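# Pop the kettle lid open by pressing its handle button

## Task

Push down the button that sits on top of the kettle's handle until the lid flips open, without tipping the kettle over. At the finish the gripper must no longer touch the kettle and the button must have returned to its raised position. The tumbler, the pink cup, the carton, the white mug and the steel pot must all still be upright.

## Robot and tools

Robot: two arms, left_arm and right_arm, each ending in a two-finger gripper with its own wrist camera. Calibrated base positions in the scene frame: left_arm at (-0.021, +0.327, 0) m, right_arm at (-0.009, -0.282, 0) m, both facing roughly +x.

Frame: every position, orientation and target lives in the scene frame. Its origin sits at table height halfway between the two nominal bases; +z points up, +x points out across the table, and left_arm is on the +y side (arm names do not match image left/right). On a gripper, the fingers extend along its local +z and separate along its local y. end_effector_position is the spot between the finger pads, roughly 1 cm short of the tips. Reported hand positions and orientations may be off by a few centimetres, more at long reach.

Row format (shared by execute_actions and move): exactly 16 numbers, both arms always included: left x, y, z (metres), qw, qx, qy, qz (unit quaternion, w first), left opening, then the same eight for the right arm. All are absolute targets, i.e. poses, not offsets. Opening runs from -1 (shut) to +1 (fully open, 0.094 m). For an arm you want idle, repeat the pose from the last result before it stopped moving, with its current opening; writing 0 there commands half-closed. Keep the quaternion constant across rows to hold the gripper's orientation rather than copying a drifted reading. The controller limits each step's orientation change to 40 degrees from the measured one.

execute_actions(actions, cameras): actions is a list of actions; each action is a table of 1 to 15 rows, one row per 1/30 s step, padded with its final row up to 15 steps (0.5 s). A target more than 0.6 m from that gripper's current position along any of its axes gets the action refused for both arms; a malformed action or a bad first action rejects the whole call. An empty list just reports state and images.

move(target, speed, blend, opening_speed, blocking, cameras): drives each gripper in a straight line from its current Hand target to the row(s) given; target is one 16-number row or a list of up to 15 rows, with no 0.6 m limit. speed is in m/s (0.002 to 2.9, default 0.25; rotation capped at twice that in rad/s), either one value or one per leg. blend (metres) rounds corners between listed targets. opening_speed (0.2 or more, scale units per second) makes finger changes gradual. blocking=false returns after about 0.5 s while the motion continues; a newer move takes over from the running one. Moves last at most 10 s, do not avoid obstacles or the other arm, and the gripper lags and may overshoot, especially with a stretched arm. Avoid paths passing close to an arm's own base; route around it. A faster approach or a target set deeper beyond the contact surface means a harder press.

wait(seconds 0 to 10): lets time pass with the last commands held; a running move continues. stop(): brakes the current move. zoom_image(camera, region [x0, y0, x1, y1] in pixels, at most 504 by 504): enlarges part of the latest image from cam_high, cam_low, cam_left_wrist or cam_right_wrist (each 896x504). read_manual gives only licence text. finished_scene(scene) ends the scene irreversibly; the goal must hold with the robot out of contact.

Results: each arm's end_effector_position and end_effector_quat_wxyz, a Hand target line (where the arm is actually heading, possibly short of the command; finish the remainder next call), Joint positions (last value is finger opening in m), Joint velocities (may read "within noise"), joint torques (include gravity; joints 1-3 wrap at ±28 N m), grip_measured (opening on the -1..1 scale, up to about 2.7 mm wide when empty), grip_effort_nm (motor effort, negative closing, not pad force), Tool commands, motor temperatures, and for execute_actions some per-step positions. A move adds a "move:" line: done (within 10 mm and 2 degrees), off_target, moving, held, or fault, plus limits such as paced or held. Neither done nor off_target tells you about contact. Friction and gravity can leave the hand a centimetre or more from its command in free air.

Suggested order: look at the cameras, find the kettle's handle button, bring the nearer gripper (fingers pointing down, closed) above it, lower slowly to press until the lid pops, then lift clear so the button springs back, check that everything stands, and finish.

Hazards: hitting or squeezing the other arm can end the scene; do not tip the kettle or any of the other objects, and nothing may leave the table. Motors heat when holding loads, staying stretched or straining at unreachable targets: MOTOR HOT at 75 °C, an over-temperature fold at 90 °C, and collapse at 100 °C. A wrist camera cable touching something counts as contact. Loose items may occasionally be nudged by outside pushes.

Each tool is called after "Request:" as name(argument=value, ...), one argument or row to a line, values as JSON.

## Session

Request:
execute_actions(
  actions=[],
)

Scene clock: 0.00 s.
left_arm: end_effector_position=(+0.2208, +0.2111, +0.2816) grip_measured=+1.000 grip_effort_nm=n/a end_effector_quat_wxyz=(+0.506, +0.026, +0.860, -0.059) | right_arm: end_effector_position=(+0.2946, -0.2310, +0.3211) grip_measured=+1.000 grip_effort_nm=n/a end_effector_quat_wxyz=(+0.733, -0.055, +0.664, -0.137)
Joint positions: left_arm=[-0.786 0.81 0.97 -0.775 -0.584 -0.459 0.094] | right_arm=[0.494 0.731 0.479 0.385 0.589 -0.343 0.094]
Joint velocities: within noise
Joint torques (N m): no reading
Motor temperatures (°C): left_arm=[26 37 30 31 27 26 26] | right_arm=[25 35 32 32 30 27 25]
Heat: left arm: 37 °C; right arm: 35 °C.
Hand target: left_arm +0.2192, +0.2138, +0.2816; +0.505, +0.025, +0.861, -0.056 | right_arm +0.2927, -0.2318, +0.3307; +0.741, -0.049, +0.657, -0.133
Tool commands: left_gripper/opening=+1.0 right_gripper/opening=+1.0

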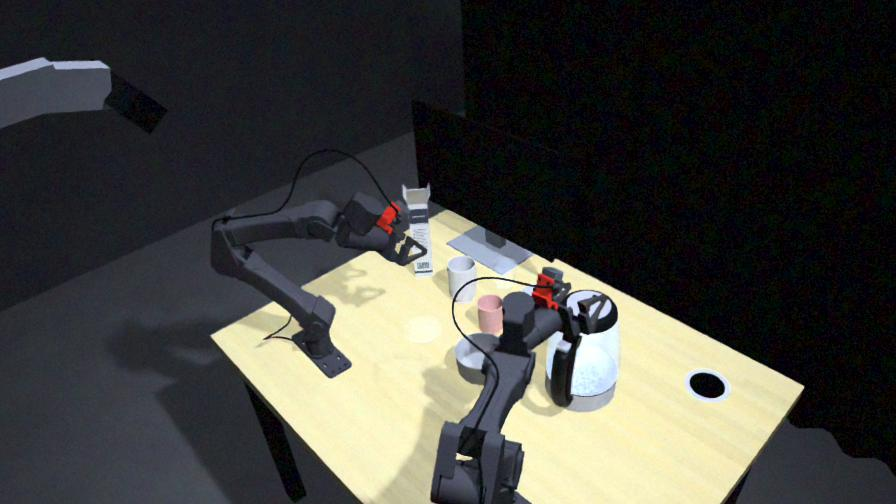

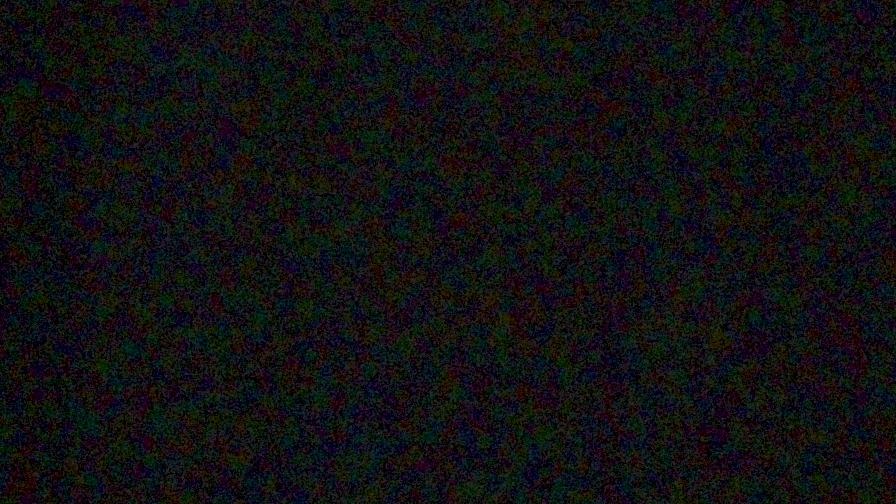

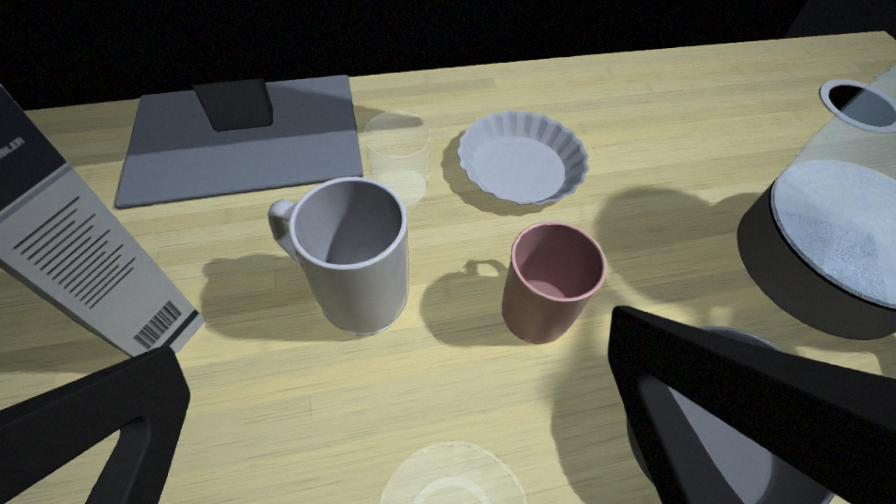

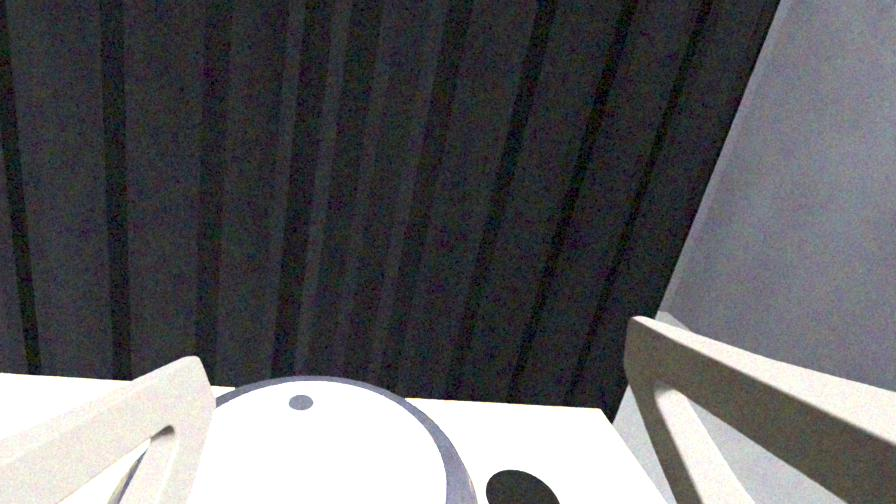

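Request:
zoom_image(
  camera="cam_high",
  region=[500, 250, 660, 420],
)

Request:
move(
  target=[0.2192,0.2138,0.2816,0.505,0.025,0.861,-0.056,1,0.20,-0.30,0.40,0.506,0,0.862,0,-1],
)

Scaled by 2.965 (camera's finer frame: 1280x720).

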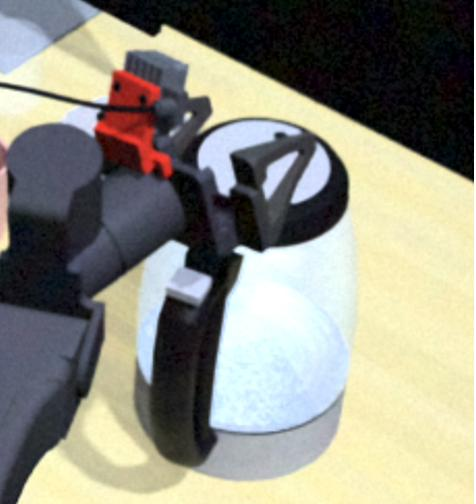

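Scene clock: 6.03 s.
left_arm: end_effector_position=(+0.2208, +0.2111, +0.2816) grip_measured=+1.000 grip_effort_nm=-0.007 end_effector_quat_wxyz=(+0.506, +0.026, +0.860, -0.059) | right_arm: end_effector_position=(+0.2012, -0.3013, +0.3873) grip_measured=-0.997 grip_effort_nm=-0.198 end_effector_quat_wxyz=(+0.493, +0.008, +0.870, +0.003)
Joint positions: left_arm=[-0.786 0.81 0.97 -0.775 -0.584 -0.459 0.094] | right_arm=[-0.323 0.854 1.523 -1.234 -0.276 -0.154 0]
Joint torques (N m): left_arm=[-0.08 -0.53 6.32 1.83 -0.27 0.06] | right_arm=[-0.46 1.68 8.13 1.78 -0.25 -0.06]
Heat: left arm: 36 °C; right arm: 34 °C.
Hand target: left_arm +0.2193, +0.2138, +0.2816; +0.505, +0.025, +0.861, -0.056 | right_arm +0.1998, -0.3000, +0.3997; +0.506, +0.000, +0.862, -0.001
Off the commanded pose: left_arm 0.003 m, 0 deg | right_arm 0.013 m, 2 deg.
move: off_target (right_arm)

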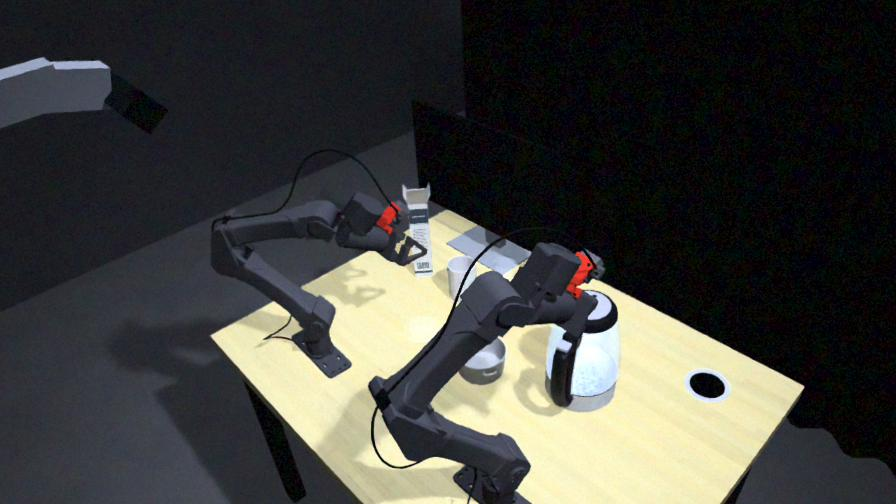

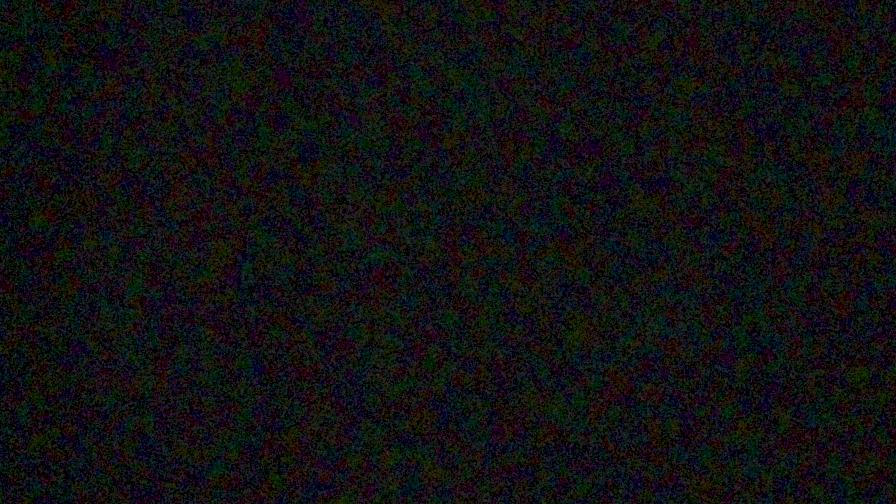

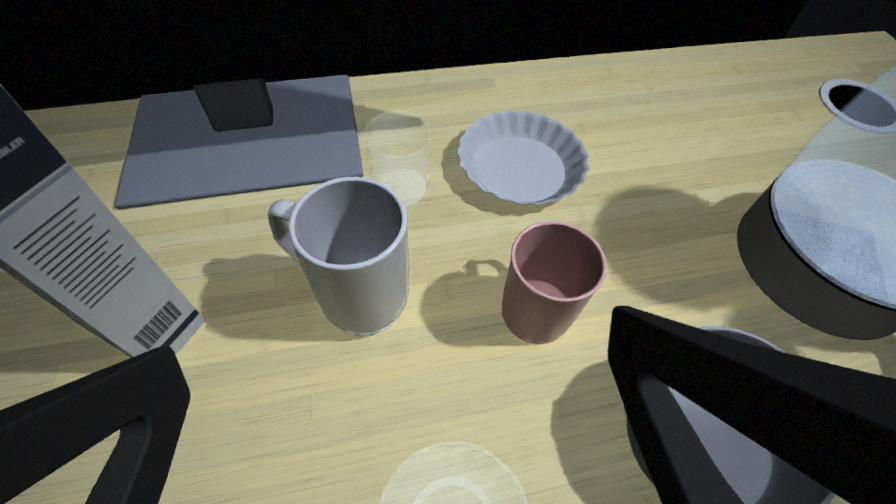

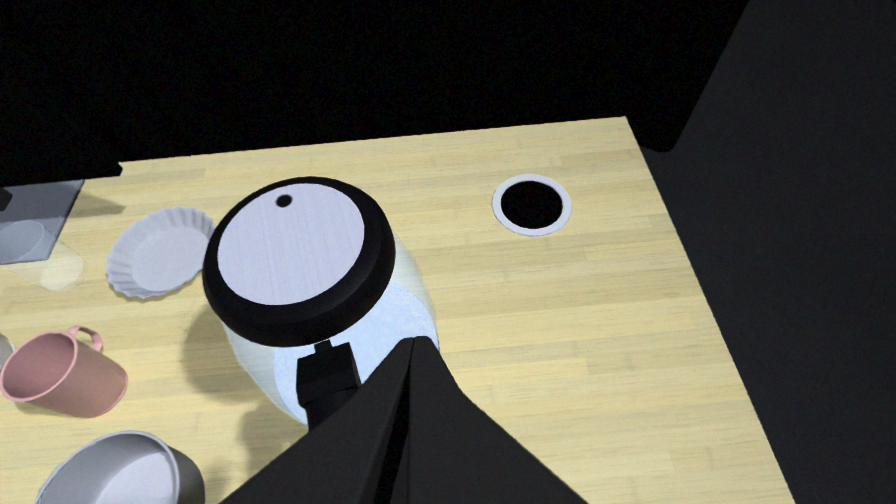

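Request:
move(
  target=[0.2192,0.2138,0.2816,0.505,0.025,0.861,-0.056,1,0.20,-0.30,0.42,0.342,0,0.940,0,-1],
  cameras=["cam_right_wrist","cam_high"],
)

Request:
zoom_image(
  camera="cam_high",
  region=[520, 250, 640, 420],
)

Scene clock: 11.40 s.
left_arm: end_effector_position=(+0.2208, +0.2111, +0.2816) grip_measured=+1.000 grip_effort_nm=-0.007 end_effector_quat_wxyz=(+0.506, +0.026, +0.860, -0.059) | right_arm: end_effector_position=(+0.2021, -0.3003, +0.4116) grip_measured=-0.997 grip_effort_nm=-0.193 end_effector_quat_wxyz=(+0.405, +0.002, +0.914, -0.012)
Joint positions: left_arm=[-0.786 0.81 0.97 -0.775 -0.584 -0.459 0.094] | right_arm=[-0.181 1.131 1.961 -1.571 -0.113 -0.131 0]
Joint torques (N m): left_arm=[-0.13 -0.43 6.37 1.85 -0.27 0] | right_arm=[0.5 -0.49 6.46 1.61 0.01 0.17]
Heat: left arm: 36 °C; right arm: 34 °C.
Hand target: left_arm +0.2193, +0.2138, +0.2816; +0.505, +0.025, +0.861, -0.056 | right_arm +0.2002, -0.2999, +0.4194; +0.417, +0.005, +0.909, -0.014
Off the commanded pose: left_arm 0.003 m, 0 deg | right_arm 0.009 m, 8 deg.
joint sent to its limit (right arm) — joint 4 (wrist pitch), lower limit. The joint targets are off in orientation, not in position.
move: off_target (right_arm)
Images, in order (width x height): cam_high 896x504, cam_right_wrist 896x504.

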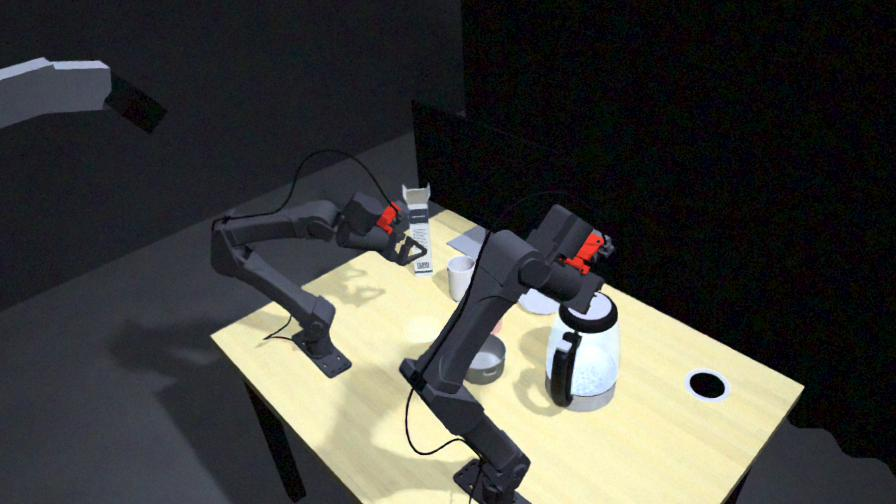

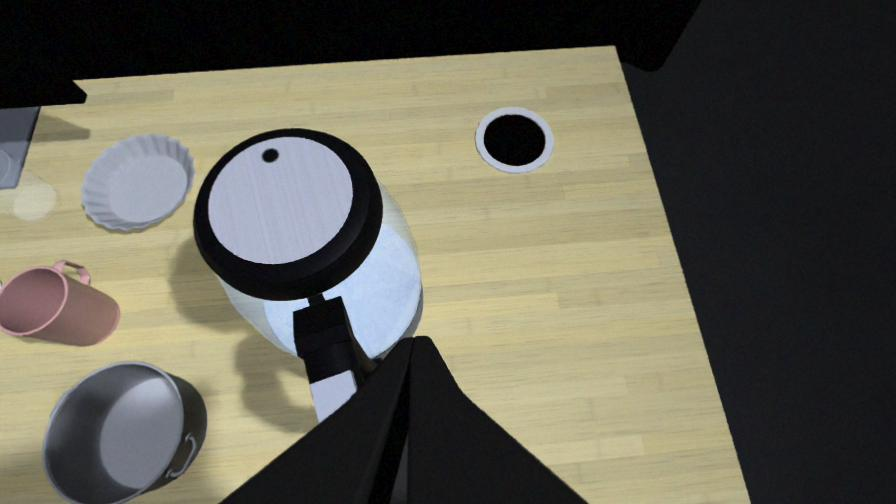

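Scaled by 2.965 (camera's finer frame: 1280x720).

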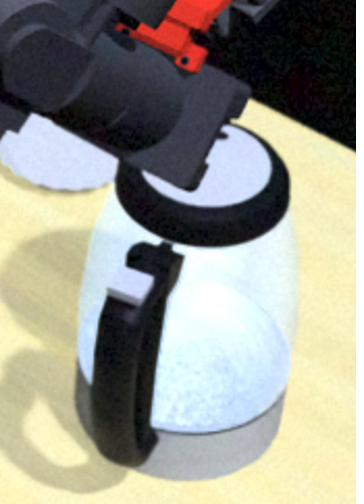

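Request:
move(
  target=[0.2192,0.2138,0.2816,0.505,0.025,0.861,-0.056,1,0.205,-0.240,0.265,0.4226,0,0.9063,0,-1],
  cameras=["cam_right_wrist","cam_high"],
)

Request:
zoom_image(
  camera="cam_high",
  region=[520, 250, 640, 420],
)

Scene clock: 37.47 s.
left_arm: end_effector_position=(+0.2208, +0.2111, +0.2816) grip_measured=+1.000 grip_effort_nm=-0.002 end_effector_quat_wxyz=(+0.506, +0.026, +0.860, -0.059) | right_arm: end_effector_position=(+0.2042, -0.2389, +0.2653) grip_measured=-0.997 grip_effort_nm=-0.198 end_effector_quat_wxyz=(+0.415, -0.007, +0.910, +0.001)
Joint positions: left_arm=[-0.786 0.81 0.97 -0.775 -0.584 -0.459 0.094] | right_arm=[0.483 0.742 1.062 -1.091 0.349 0.316 0]
Joint torques (N m): left_arm=[-0.2 -0.79 6.42 1.82 -0.3 0] | right_arm=[0.49 -0.42 5.33 1.76 0.3 0.15]
Heat: left arm: 36 °C; right arm: 35 °C.
Hand target: left_arm +0.2193, +0.2138, +0.2816; +0.505, +0.025, +0.861, -0.056 | right_arm +0.2050, -0.2400, +0.2650; +0.422, +0.000, +0.906, +0.000
Off the commanded pose: left_arm 0.003 m, 0 deg | right_arm 0.001 m, 1 deg.
move: done
Images, in order (width x height): cam_high 896x504, cam_right_wrist 896x504.

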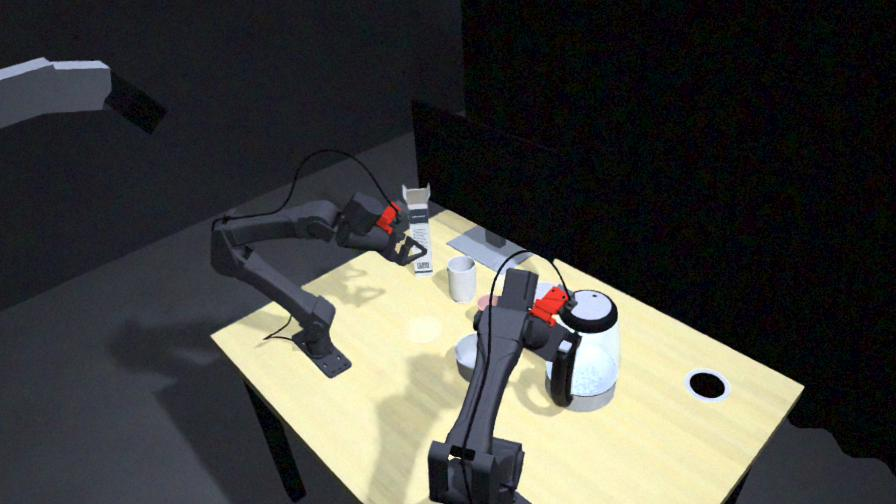

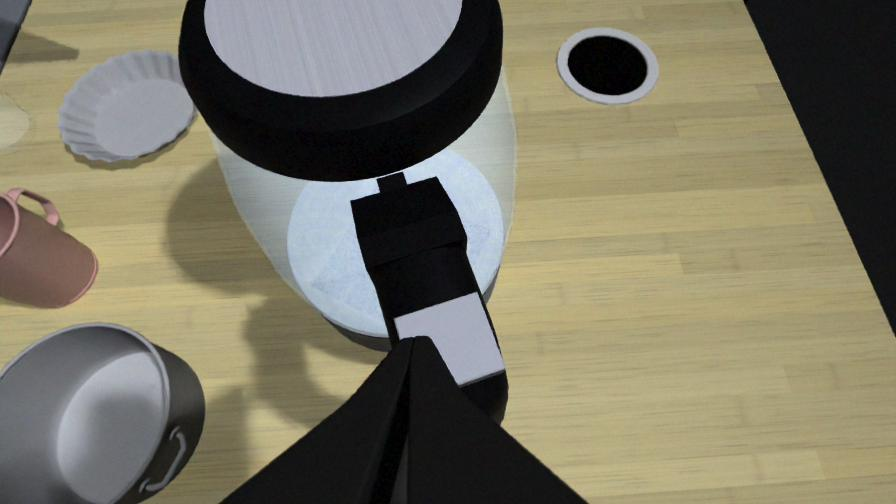

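Scaled by 2.965 (camera's finer frame: 1280x720).

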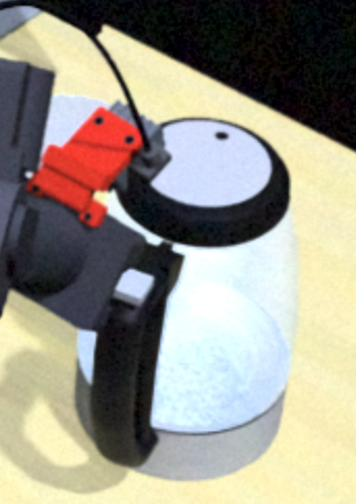

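Request:
move(
  target=[0.2192,0.2138,0.2816,0.505,0.025,0.861,-0.056,1,0.207,-0.2505,0.252,0.4226,0,0.9063,0,-1],
  cameras=["cam_right_wrist"],
  speed=0.06,
)

Request:
move(
  target=[0.2192,0.2138,0.2816,0.505,0.025,0.861,-0.056,1,0.207,-0.2505,0.237,0.4226,0,0.9063,0,-1],
  cameras=["cam_right_wrist"],
  speed=0.03,
)

Scene clock: 47.80 s.
left_arm: end_effector_position=(+0.2208, +0.2111, +0.2816) grip_measured=+1.000 grip_effort_nm=-0.002 end_effector_quat_wxyz=(+0.506, +0.026, +0.860, -0.059) | right_arm: end_effector_position=(+0.2072, -0.2500, +0.2541) grip_measured=-0.997 grip_effort_nm=-0.203 end_effector_quat_wxyz=(+0.420, +0.003, +0.908, +0.000)
Joint positions: left_arm=[-0.786 0.81 0.97 -0.775 -0.584 -0.459 0.094] | right_arm=[0.378 0.701 0.994 -1.034 0.285 0.256 0]
Joint torques (N m): left_arm=[-0.25 -0.49 6.5 1.83 -0.25 -0.04] | right_arm=[-0.44 -0.42 5.27 1.78 0.06 -0.07]
Heat: left arm: 36 °C; right arm: 35 °C.
Hand target: left_arm +0.2193, +0.2138, +0.2816; +0.505, +0.025, +0.861, -0.056 | right_arm +0.2070, -0.2505, +0.2520; +0.423, +0.000, +0.906, +0.000
Off the commanded pose: left_arm 0.003 m, 0 deg | right_arm 0.002 m, 1 deg.
move: done

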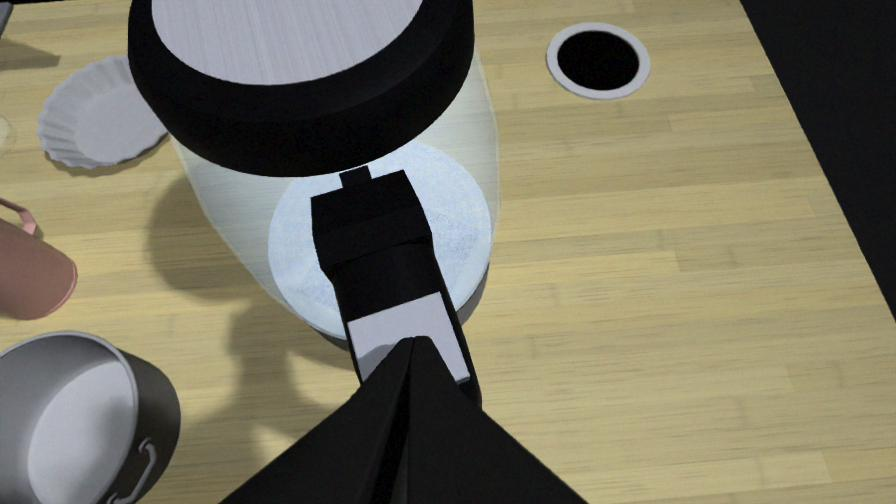

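Scene clock: 48.73 s.
left_arm: end_effector_position=(+0.2208, +0.2111, +0.2816) grip_measured=+1.000 grip_effort_nm=-0.002 end_effector_quat_wxyz=(+0.506, +0.026, +0.860, -0.059) | right_arm: end_effector_position=(+0.2126, -0.2480, +0.2532) grip_measured=-0.997 grip_effort_nm=-0.193 end_effector_quat_wxyz=(+0.445, +0.008, +0.896, +0.010)
Joint positions: left_arm=[-0.786 0.81 0.97 -0.775 -0.584 -0.459 0.094] | right_arm=[0.377 0.664 0.937 -0.955 0.285 0.255 0]
Joint torques (N m): left_arm=[-0.03 -0.65 6.57 1.88 -0.24 -0.02] | right_arm=[-0.49 0.39 4.52 1.38 0.02 -0.07]
Heat: left arm: 36 °C; right arm: 35 °C.
Hand target: left_arm +0.2193, +0.2138, +0.2816; +0.505, +0.025, +0.861, -0.056 | right_arm +0.2070, -0.2504, +0.2373; +0.423, +0.000, +0.906, +0.000
Off the commanded pose: left_arm 0.003 m, 0 deg | right_arm 0.017 m, 3 deg.
move: off_target (right_arm)

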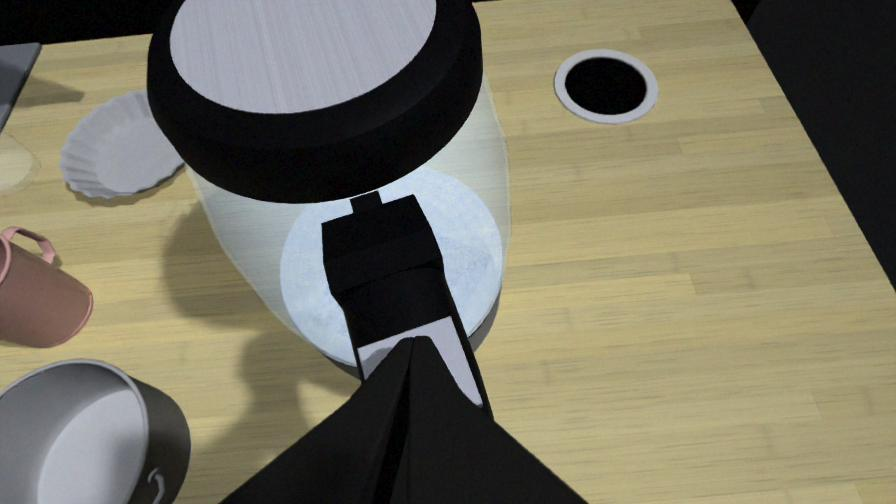

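Request:
move(
  target=[0.2192,0.2138,0.2816,0.505,0.025,0.861,-0.056,1,0.196,-0.2505,0.222,0.4226,0,0.9063,0,-1],
  cameras=["cam_right_wrist"],
  speed=0.04,
)

Scene clock: 52.33 s.
left_arm: end_effector_position=(+0.2208, +0.2111, +0.2816) grip_measured=+1.000 grip_effort_nm=-0.007 end_effector_quat_wxyz=(+0.506, +0.026, +0.860, -0.059) | right_arm: end_effector_position=(+0.2109, -0.2469, +0.2521) grip_measured=-0.997 grip_effort_nm=-0.198 end_effector_quat_wxyz=(+0.469, +0.008, +0.883, +0.015)
Joint positions: left_arm=[-0.786 0.81 0.97 -0.775 -0.584 -0.459 0.094] | right_arm=[0.408 0.606 0.881 -0.903 0.314 0.262 0]
Joint torques (N m): left_arm=[-0.35 -0.46 6.38 1.85 -0.26 0.02] | right_arm=[0.53 0.59 4.1 0.83 0.05 0.16]
Heat: left arm: 36 °C; right arm: 35 °C.
Hand target: left_arm +0.2193, +0.2138, +0.2816; +0.505, +0.025, +0.861, -0.056 | right_arm +0.1972, -0.2508, +0.2235; +0.423, +0.000, +0.906, +0.000
Off the commanded pose: left_arm 0.003 m, 0 deg | right_arm 0.034 m, 6 deg.
move: off_target (right_arm)

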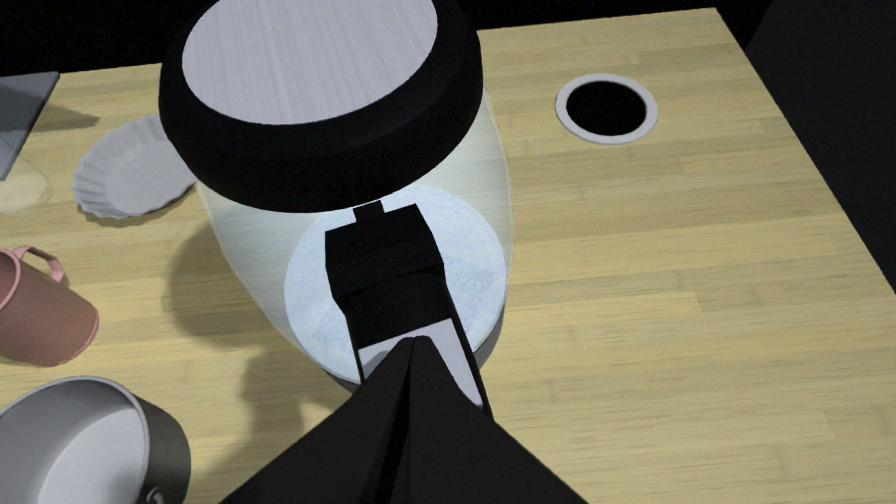

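Request:
move(
  target=[0.2192,0.2138,0.2816,0.505,0.025,0.861,-0.056,1,0.196,-0.2505,0.195,0.4226,0,0.9063,0,-1],
  cameras=["cam_right_wrist","cam_high"],
  speed=0.05,
)

Request:
zoom_image(
  camera="cam_high",
  region=[520, 250, 640, 420],
)

Scene clock: 58.47 s.
left_arm: end_effector_position=(+0.2208, +0.2111, +0.2816) grip_measured=+1.000 grip_effort_nm=-0.007 end_effector_quat_wxyz=(+0.506, +0.026, +0.860, -0.059) | right_arm: end_effector_position=(+0.2148, -0.2463, +0.2451) grip_measured=-0.997 grip_effort_nm=-0.198 end_effector_quat_wxyz=(+0.497, +0.016, +0.867, +0.024)
Joint positions: left_arm=[-0.786 0.81 0.97 -0.775 -0.584 -0.459 0.094] | right_arm=[0.408 0.545 0.787 -0.803 0.321 0.262 0]
Joint torques (N m): left_arm=[-0.12 -0.54 6.52 1.82 -0.26 0.05] | right_arm=[-0.1 2.15 2.92 0.51 -0.09 0.12]
Heat: left arm: 36 °C; right arm: 34 °C.
Hand target: left_arm +0.2193, +0.2138, +0.2816; +0.505, +0.025, +0.861, -0.056 | right_arm +0.1976, -0.2513, +0.1987; +0.423, +0.001, +0.906, +0.000
Off the commanded pose: left_arm 0.003 m, 0 deg | right_arm 0.054 m, 10 deg.
move: off_target (right_arm)
Images, in order (width x height): cam_high 896x504, cam_right_wrist 896x504.

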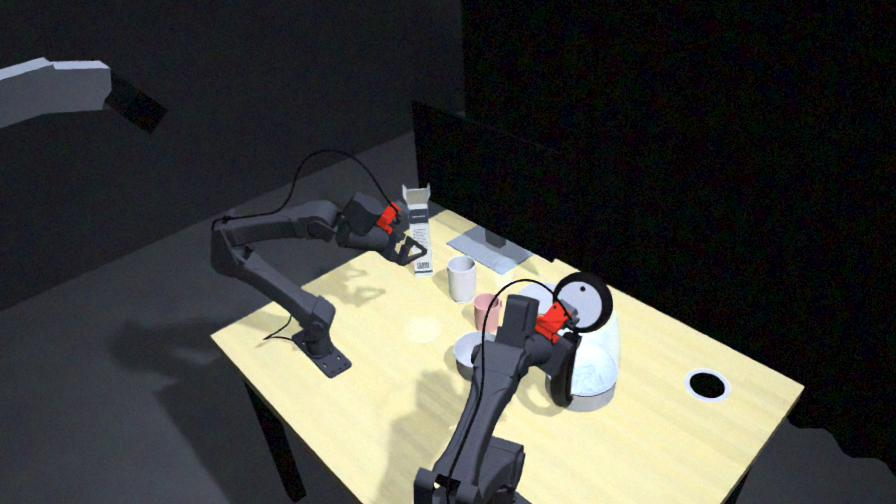

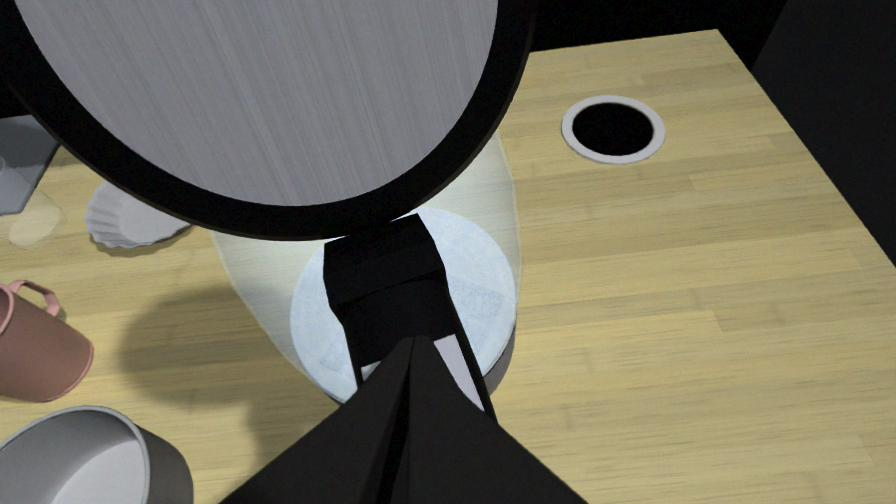

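Scaled by 2.965 (camera's finer frame: 1280x720).

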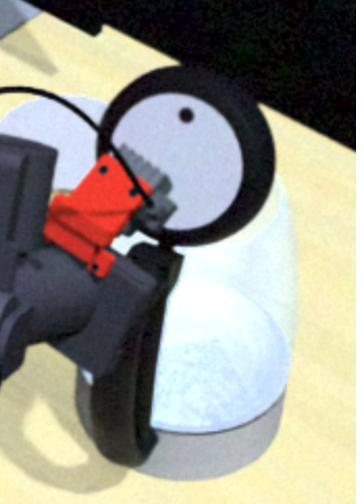

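Lid open. Raise gently.

Request:
move(
  target=[
    [0.2192,0.2138,0.2816,0.505,0.025,0.861,-0.056,1,0.200,-0.2505,0.265,0.469,0,0.883,0,-1],
    [0.2192,0.2138,0.2816,0.505,0.025,0.861,-0.056,1,0.16,-0.26,0.33,0.469,0,0.883,0,-1],
  ],
  cameras=["cam_right_wrist","cam_high"],
  speed=0.1,
)

Scene clock: 64.97 s.
left_arm: end_effector_position=(+0.2208, +0.2111, +0.2816) grip_measured=+1.000 grip_effort_nm=-0.007 end_effector_quat_wxyz=(+0.506, +0.026, +0.860, -0.059) | right_arm: end_effector_position=(+0.1590, -0.2583, +0.3199) grip_measured=-0.997 grip_effort_nm=-0.198 end_effector_quat_wxyz=(+0.459, -0.010, +0.888, -0.001)
Joint positions: left_arm=[-0.786 0.81 0.97 -0.775 -0.584 -0.459 0.094] | right_arm=[0.756 0.674 1.276 -1.368 0.586 0.476 0]
Joint torques (N m): left_arm=[-0.18 -0.76 6.56 1.79 -0.26 0] | right_arm=[0.49 3.66 7.88 1.5 0.42 0.15]
Heat: left arm: 36 °C; right arm: 34 °C.
Hand target: left_arm +0.2193, +0.2138, +0.2816; +0.505, +0.025, +0.861, -0.056 | right_arm +0.1599, -0.2601, +0.3298; +0.469, +0.000, +0.883, +0.001
Off the commanded pose: left_arm 0.003 m, 0 deg | right_arm 0.010 m, 2 deg.
move: done
Images, in order (width x height): cam_high 896x504, cam_right_wrist 896x504.

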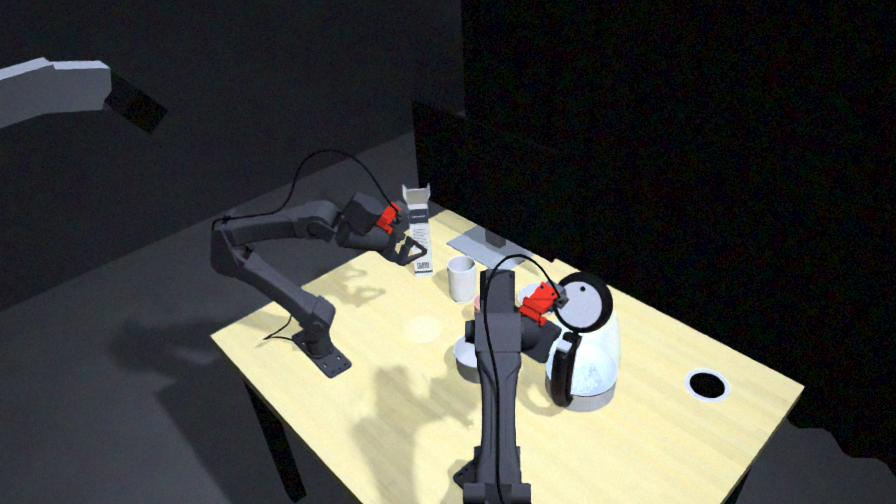

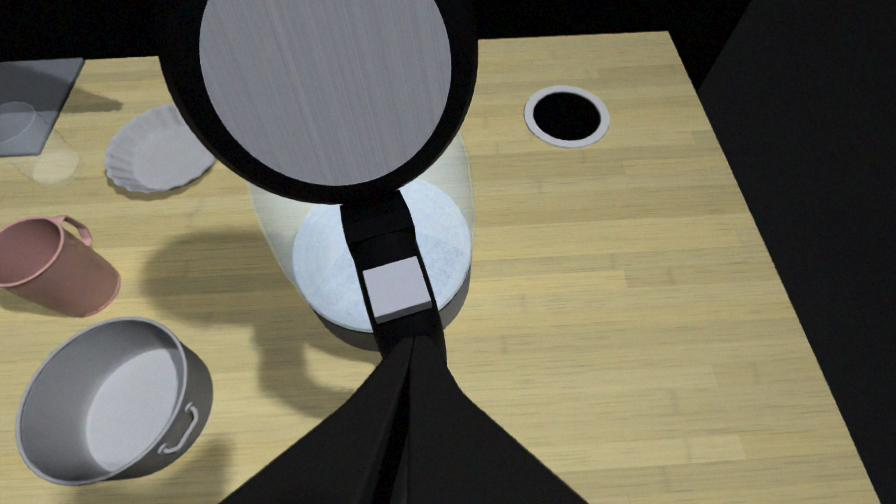

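Request:
finished_scene(
  scene=1,
)

The scene is finished: the task was done.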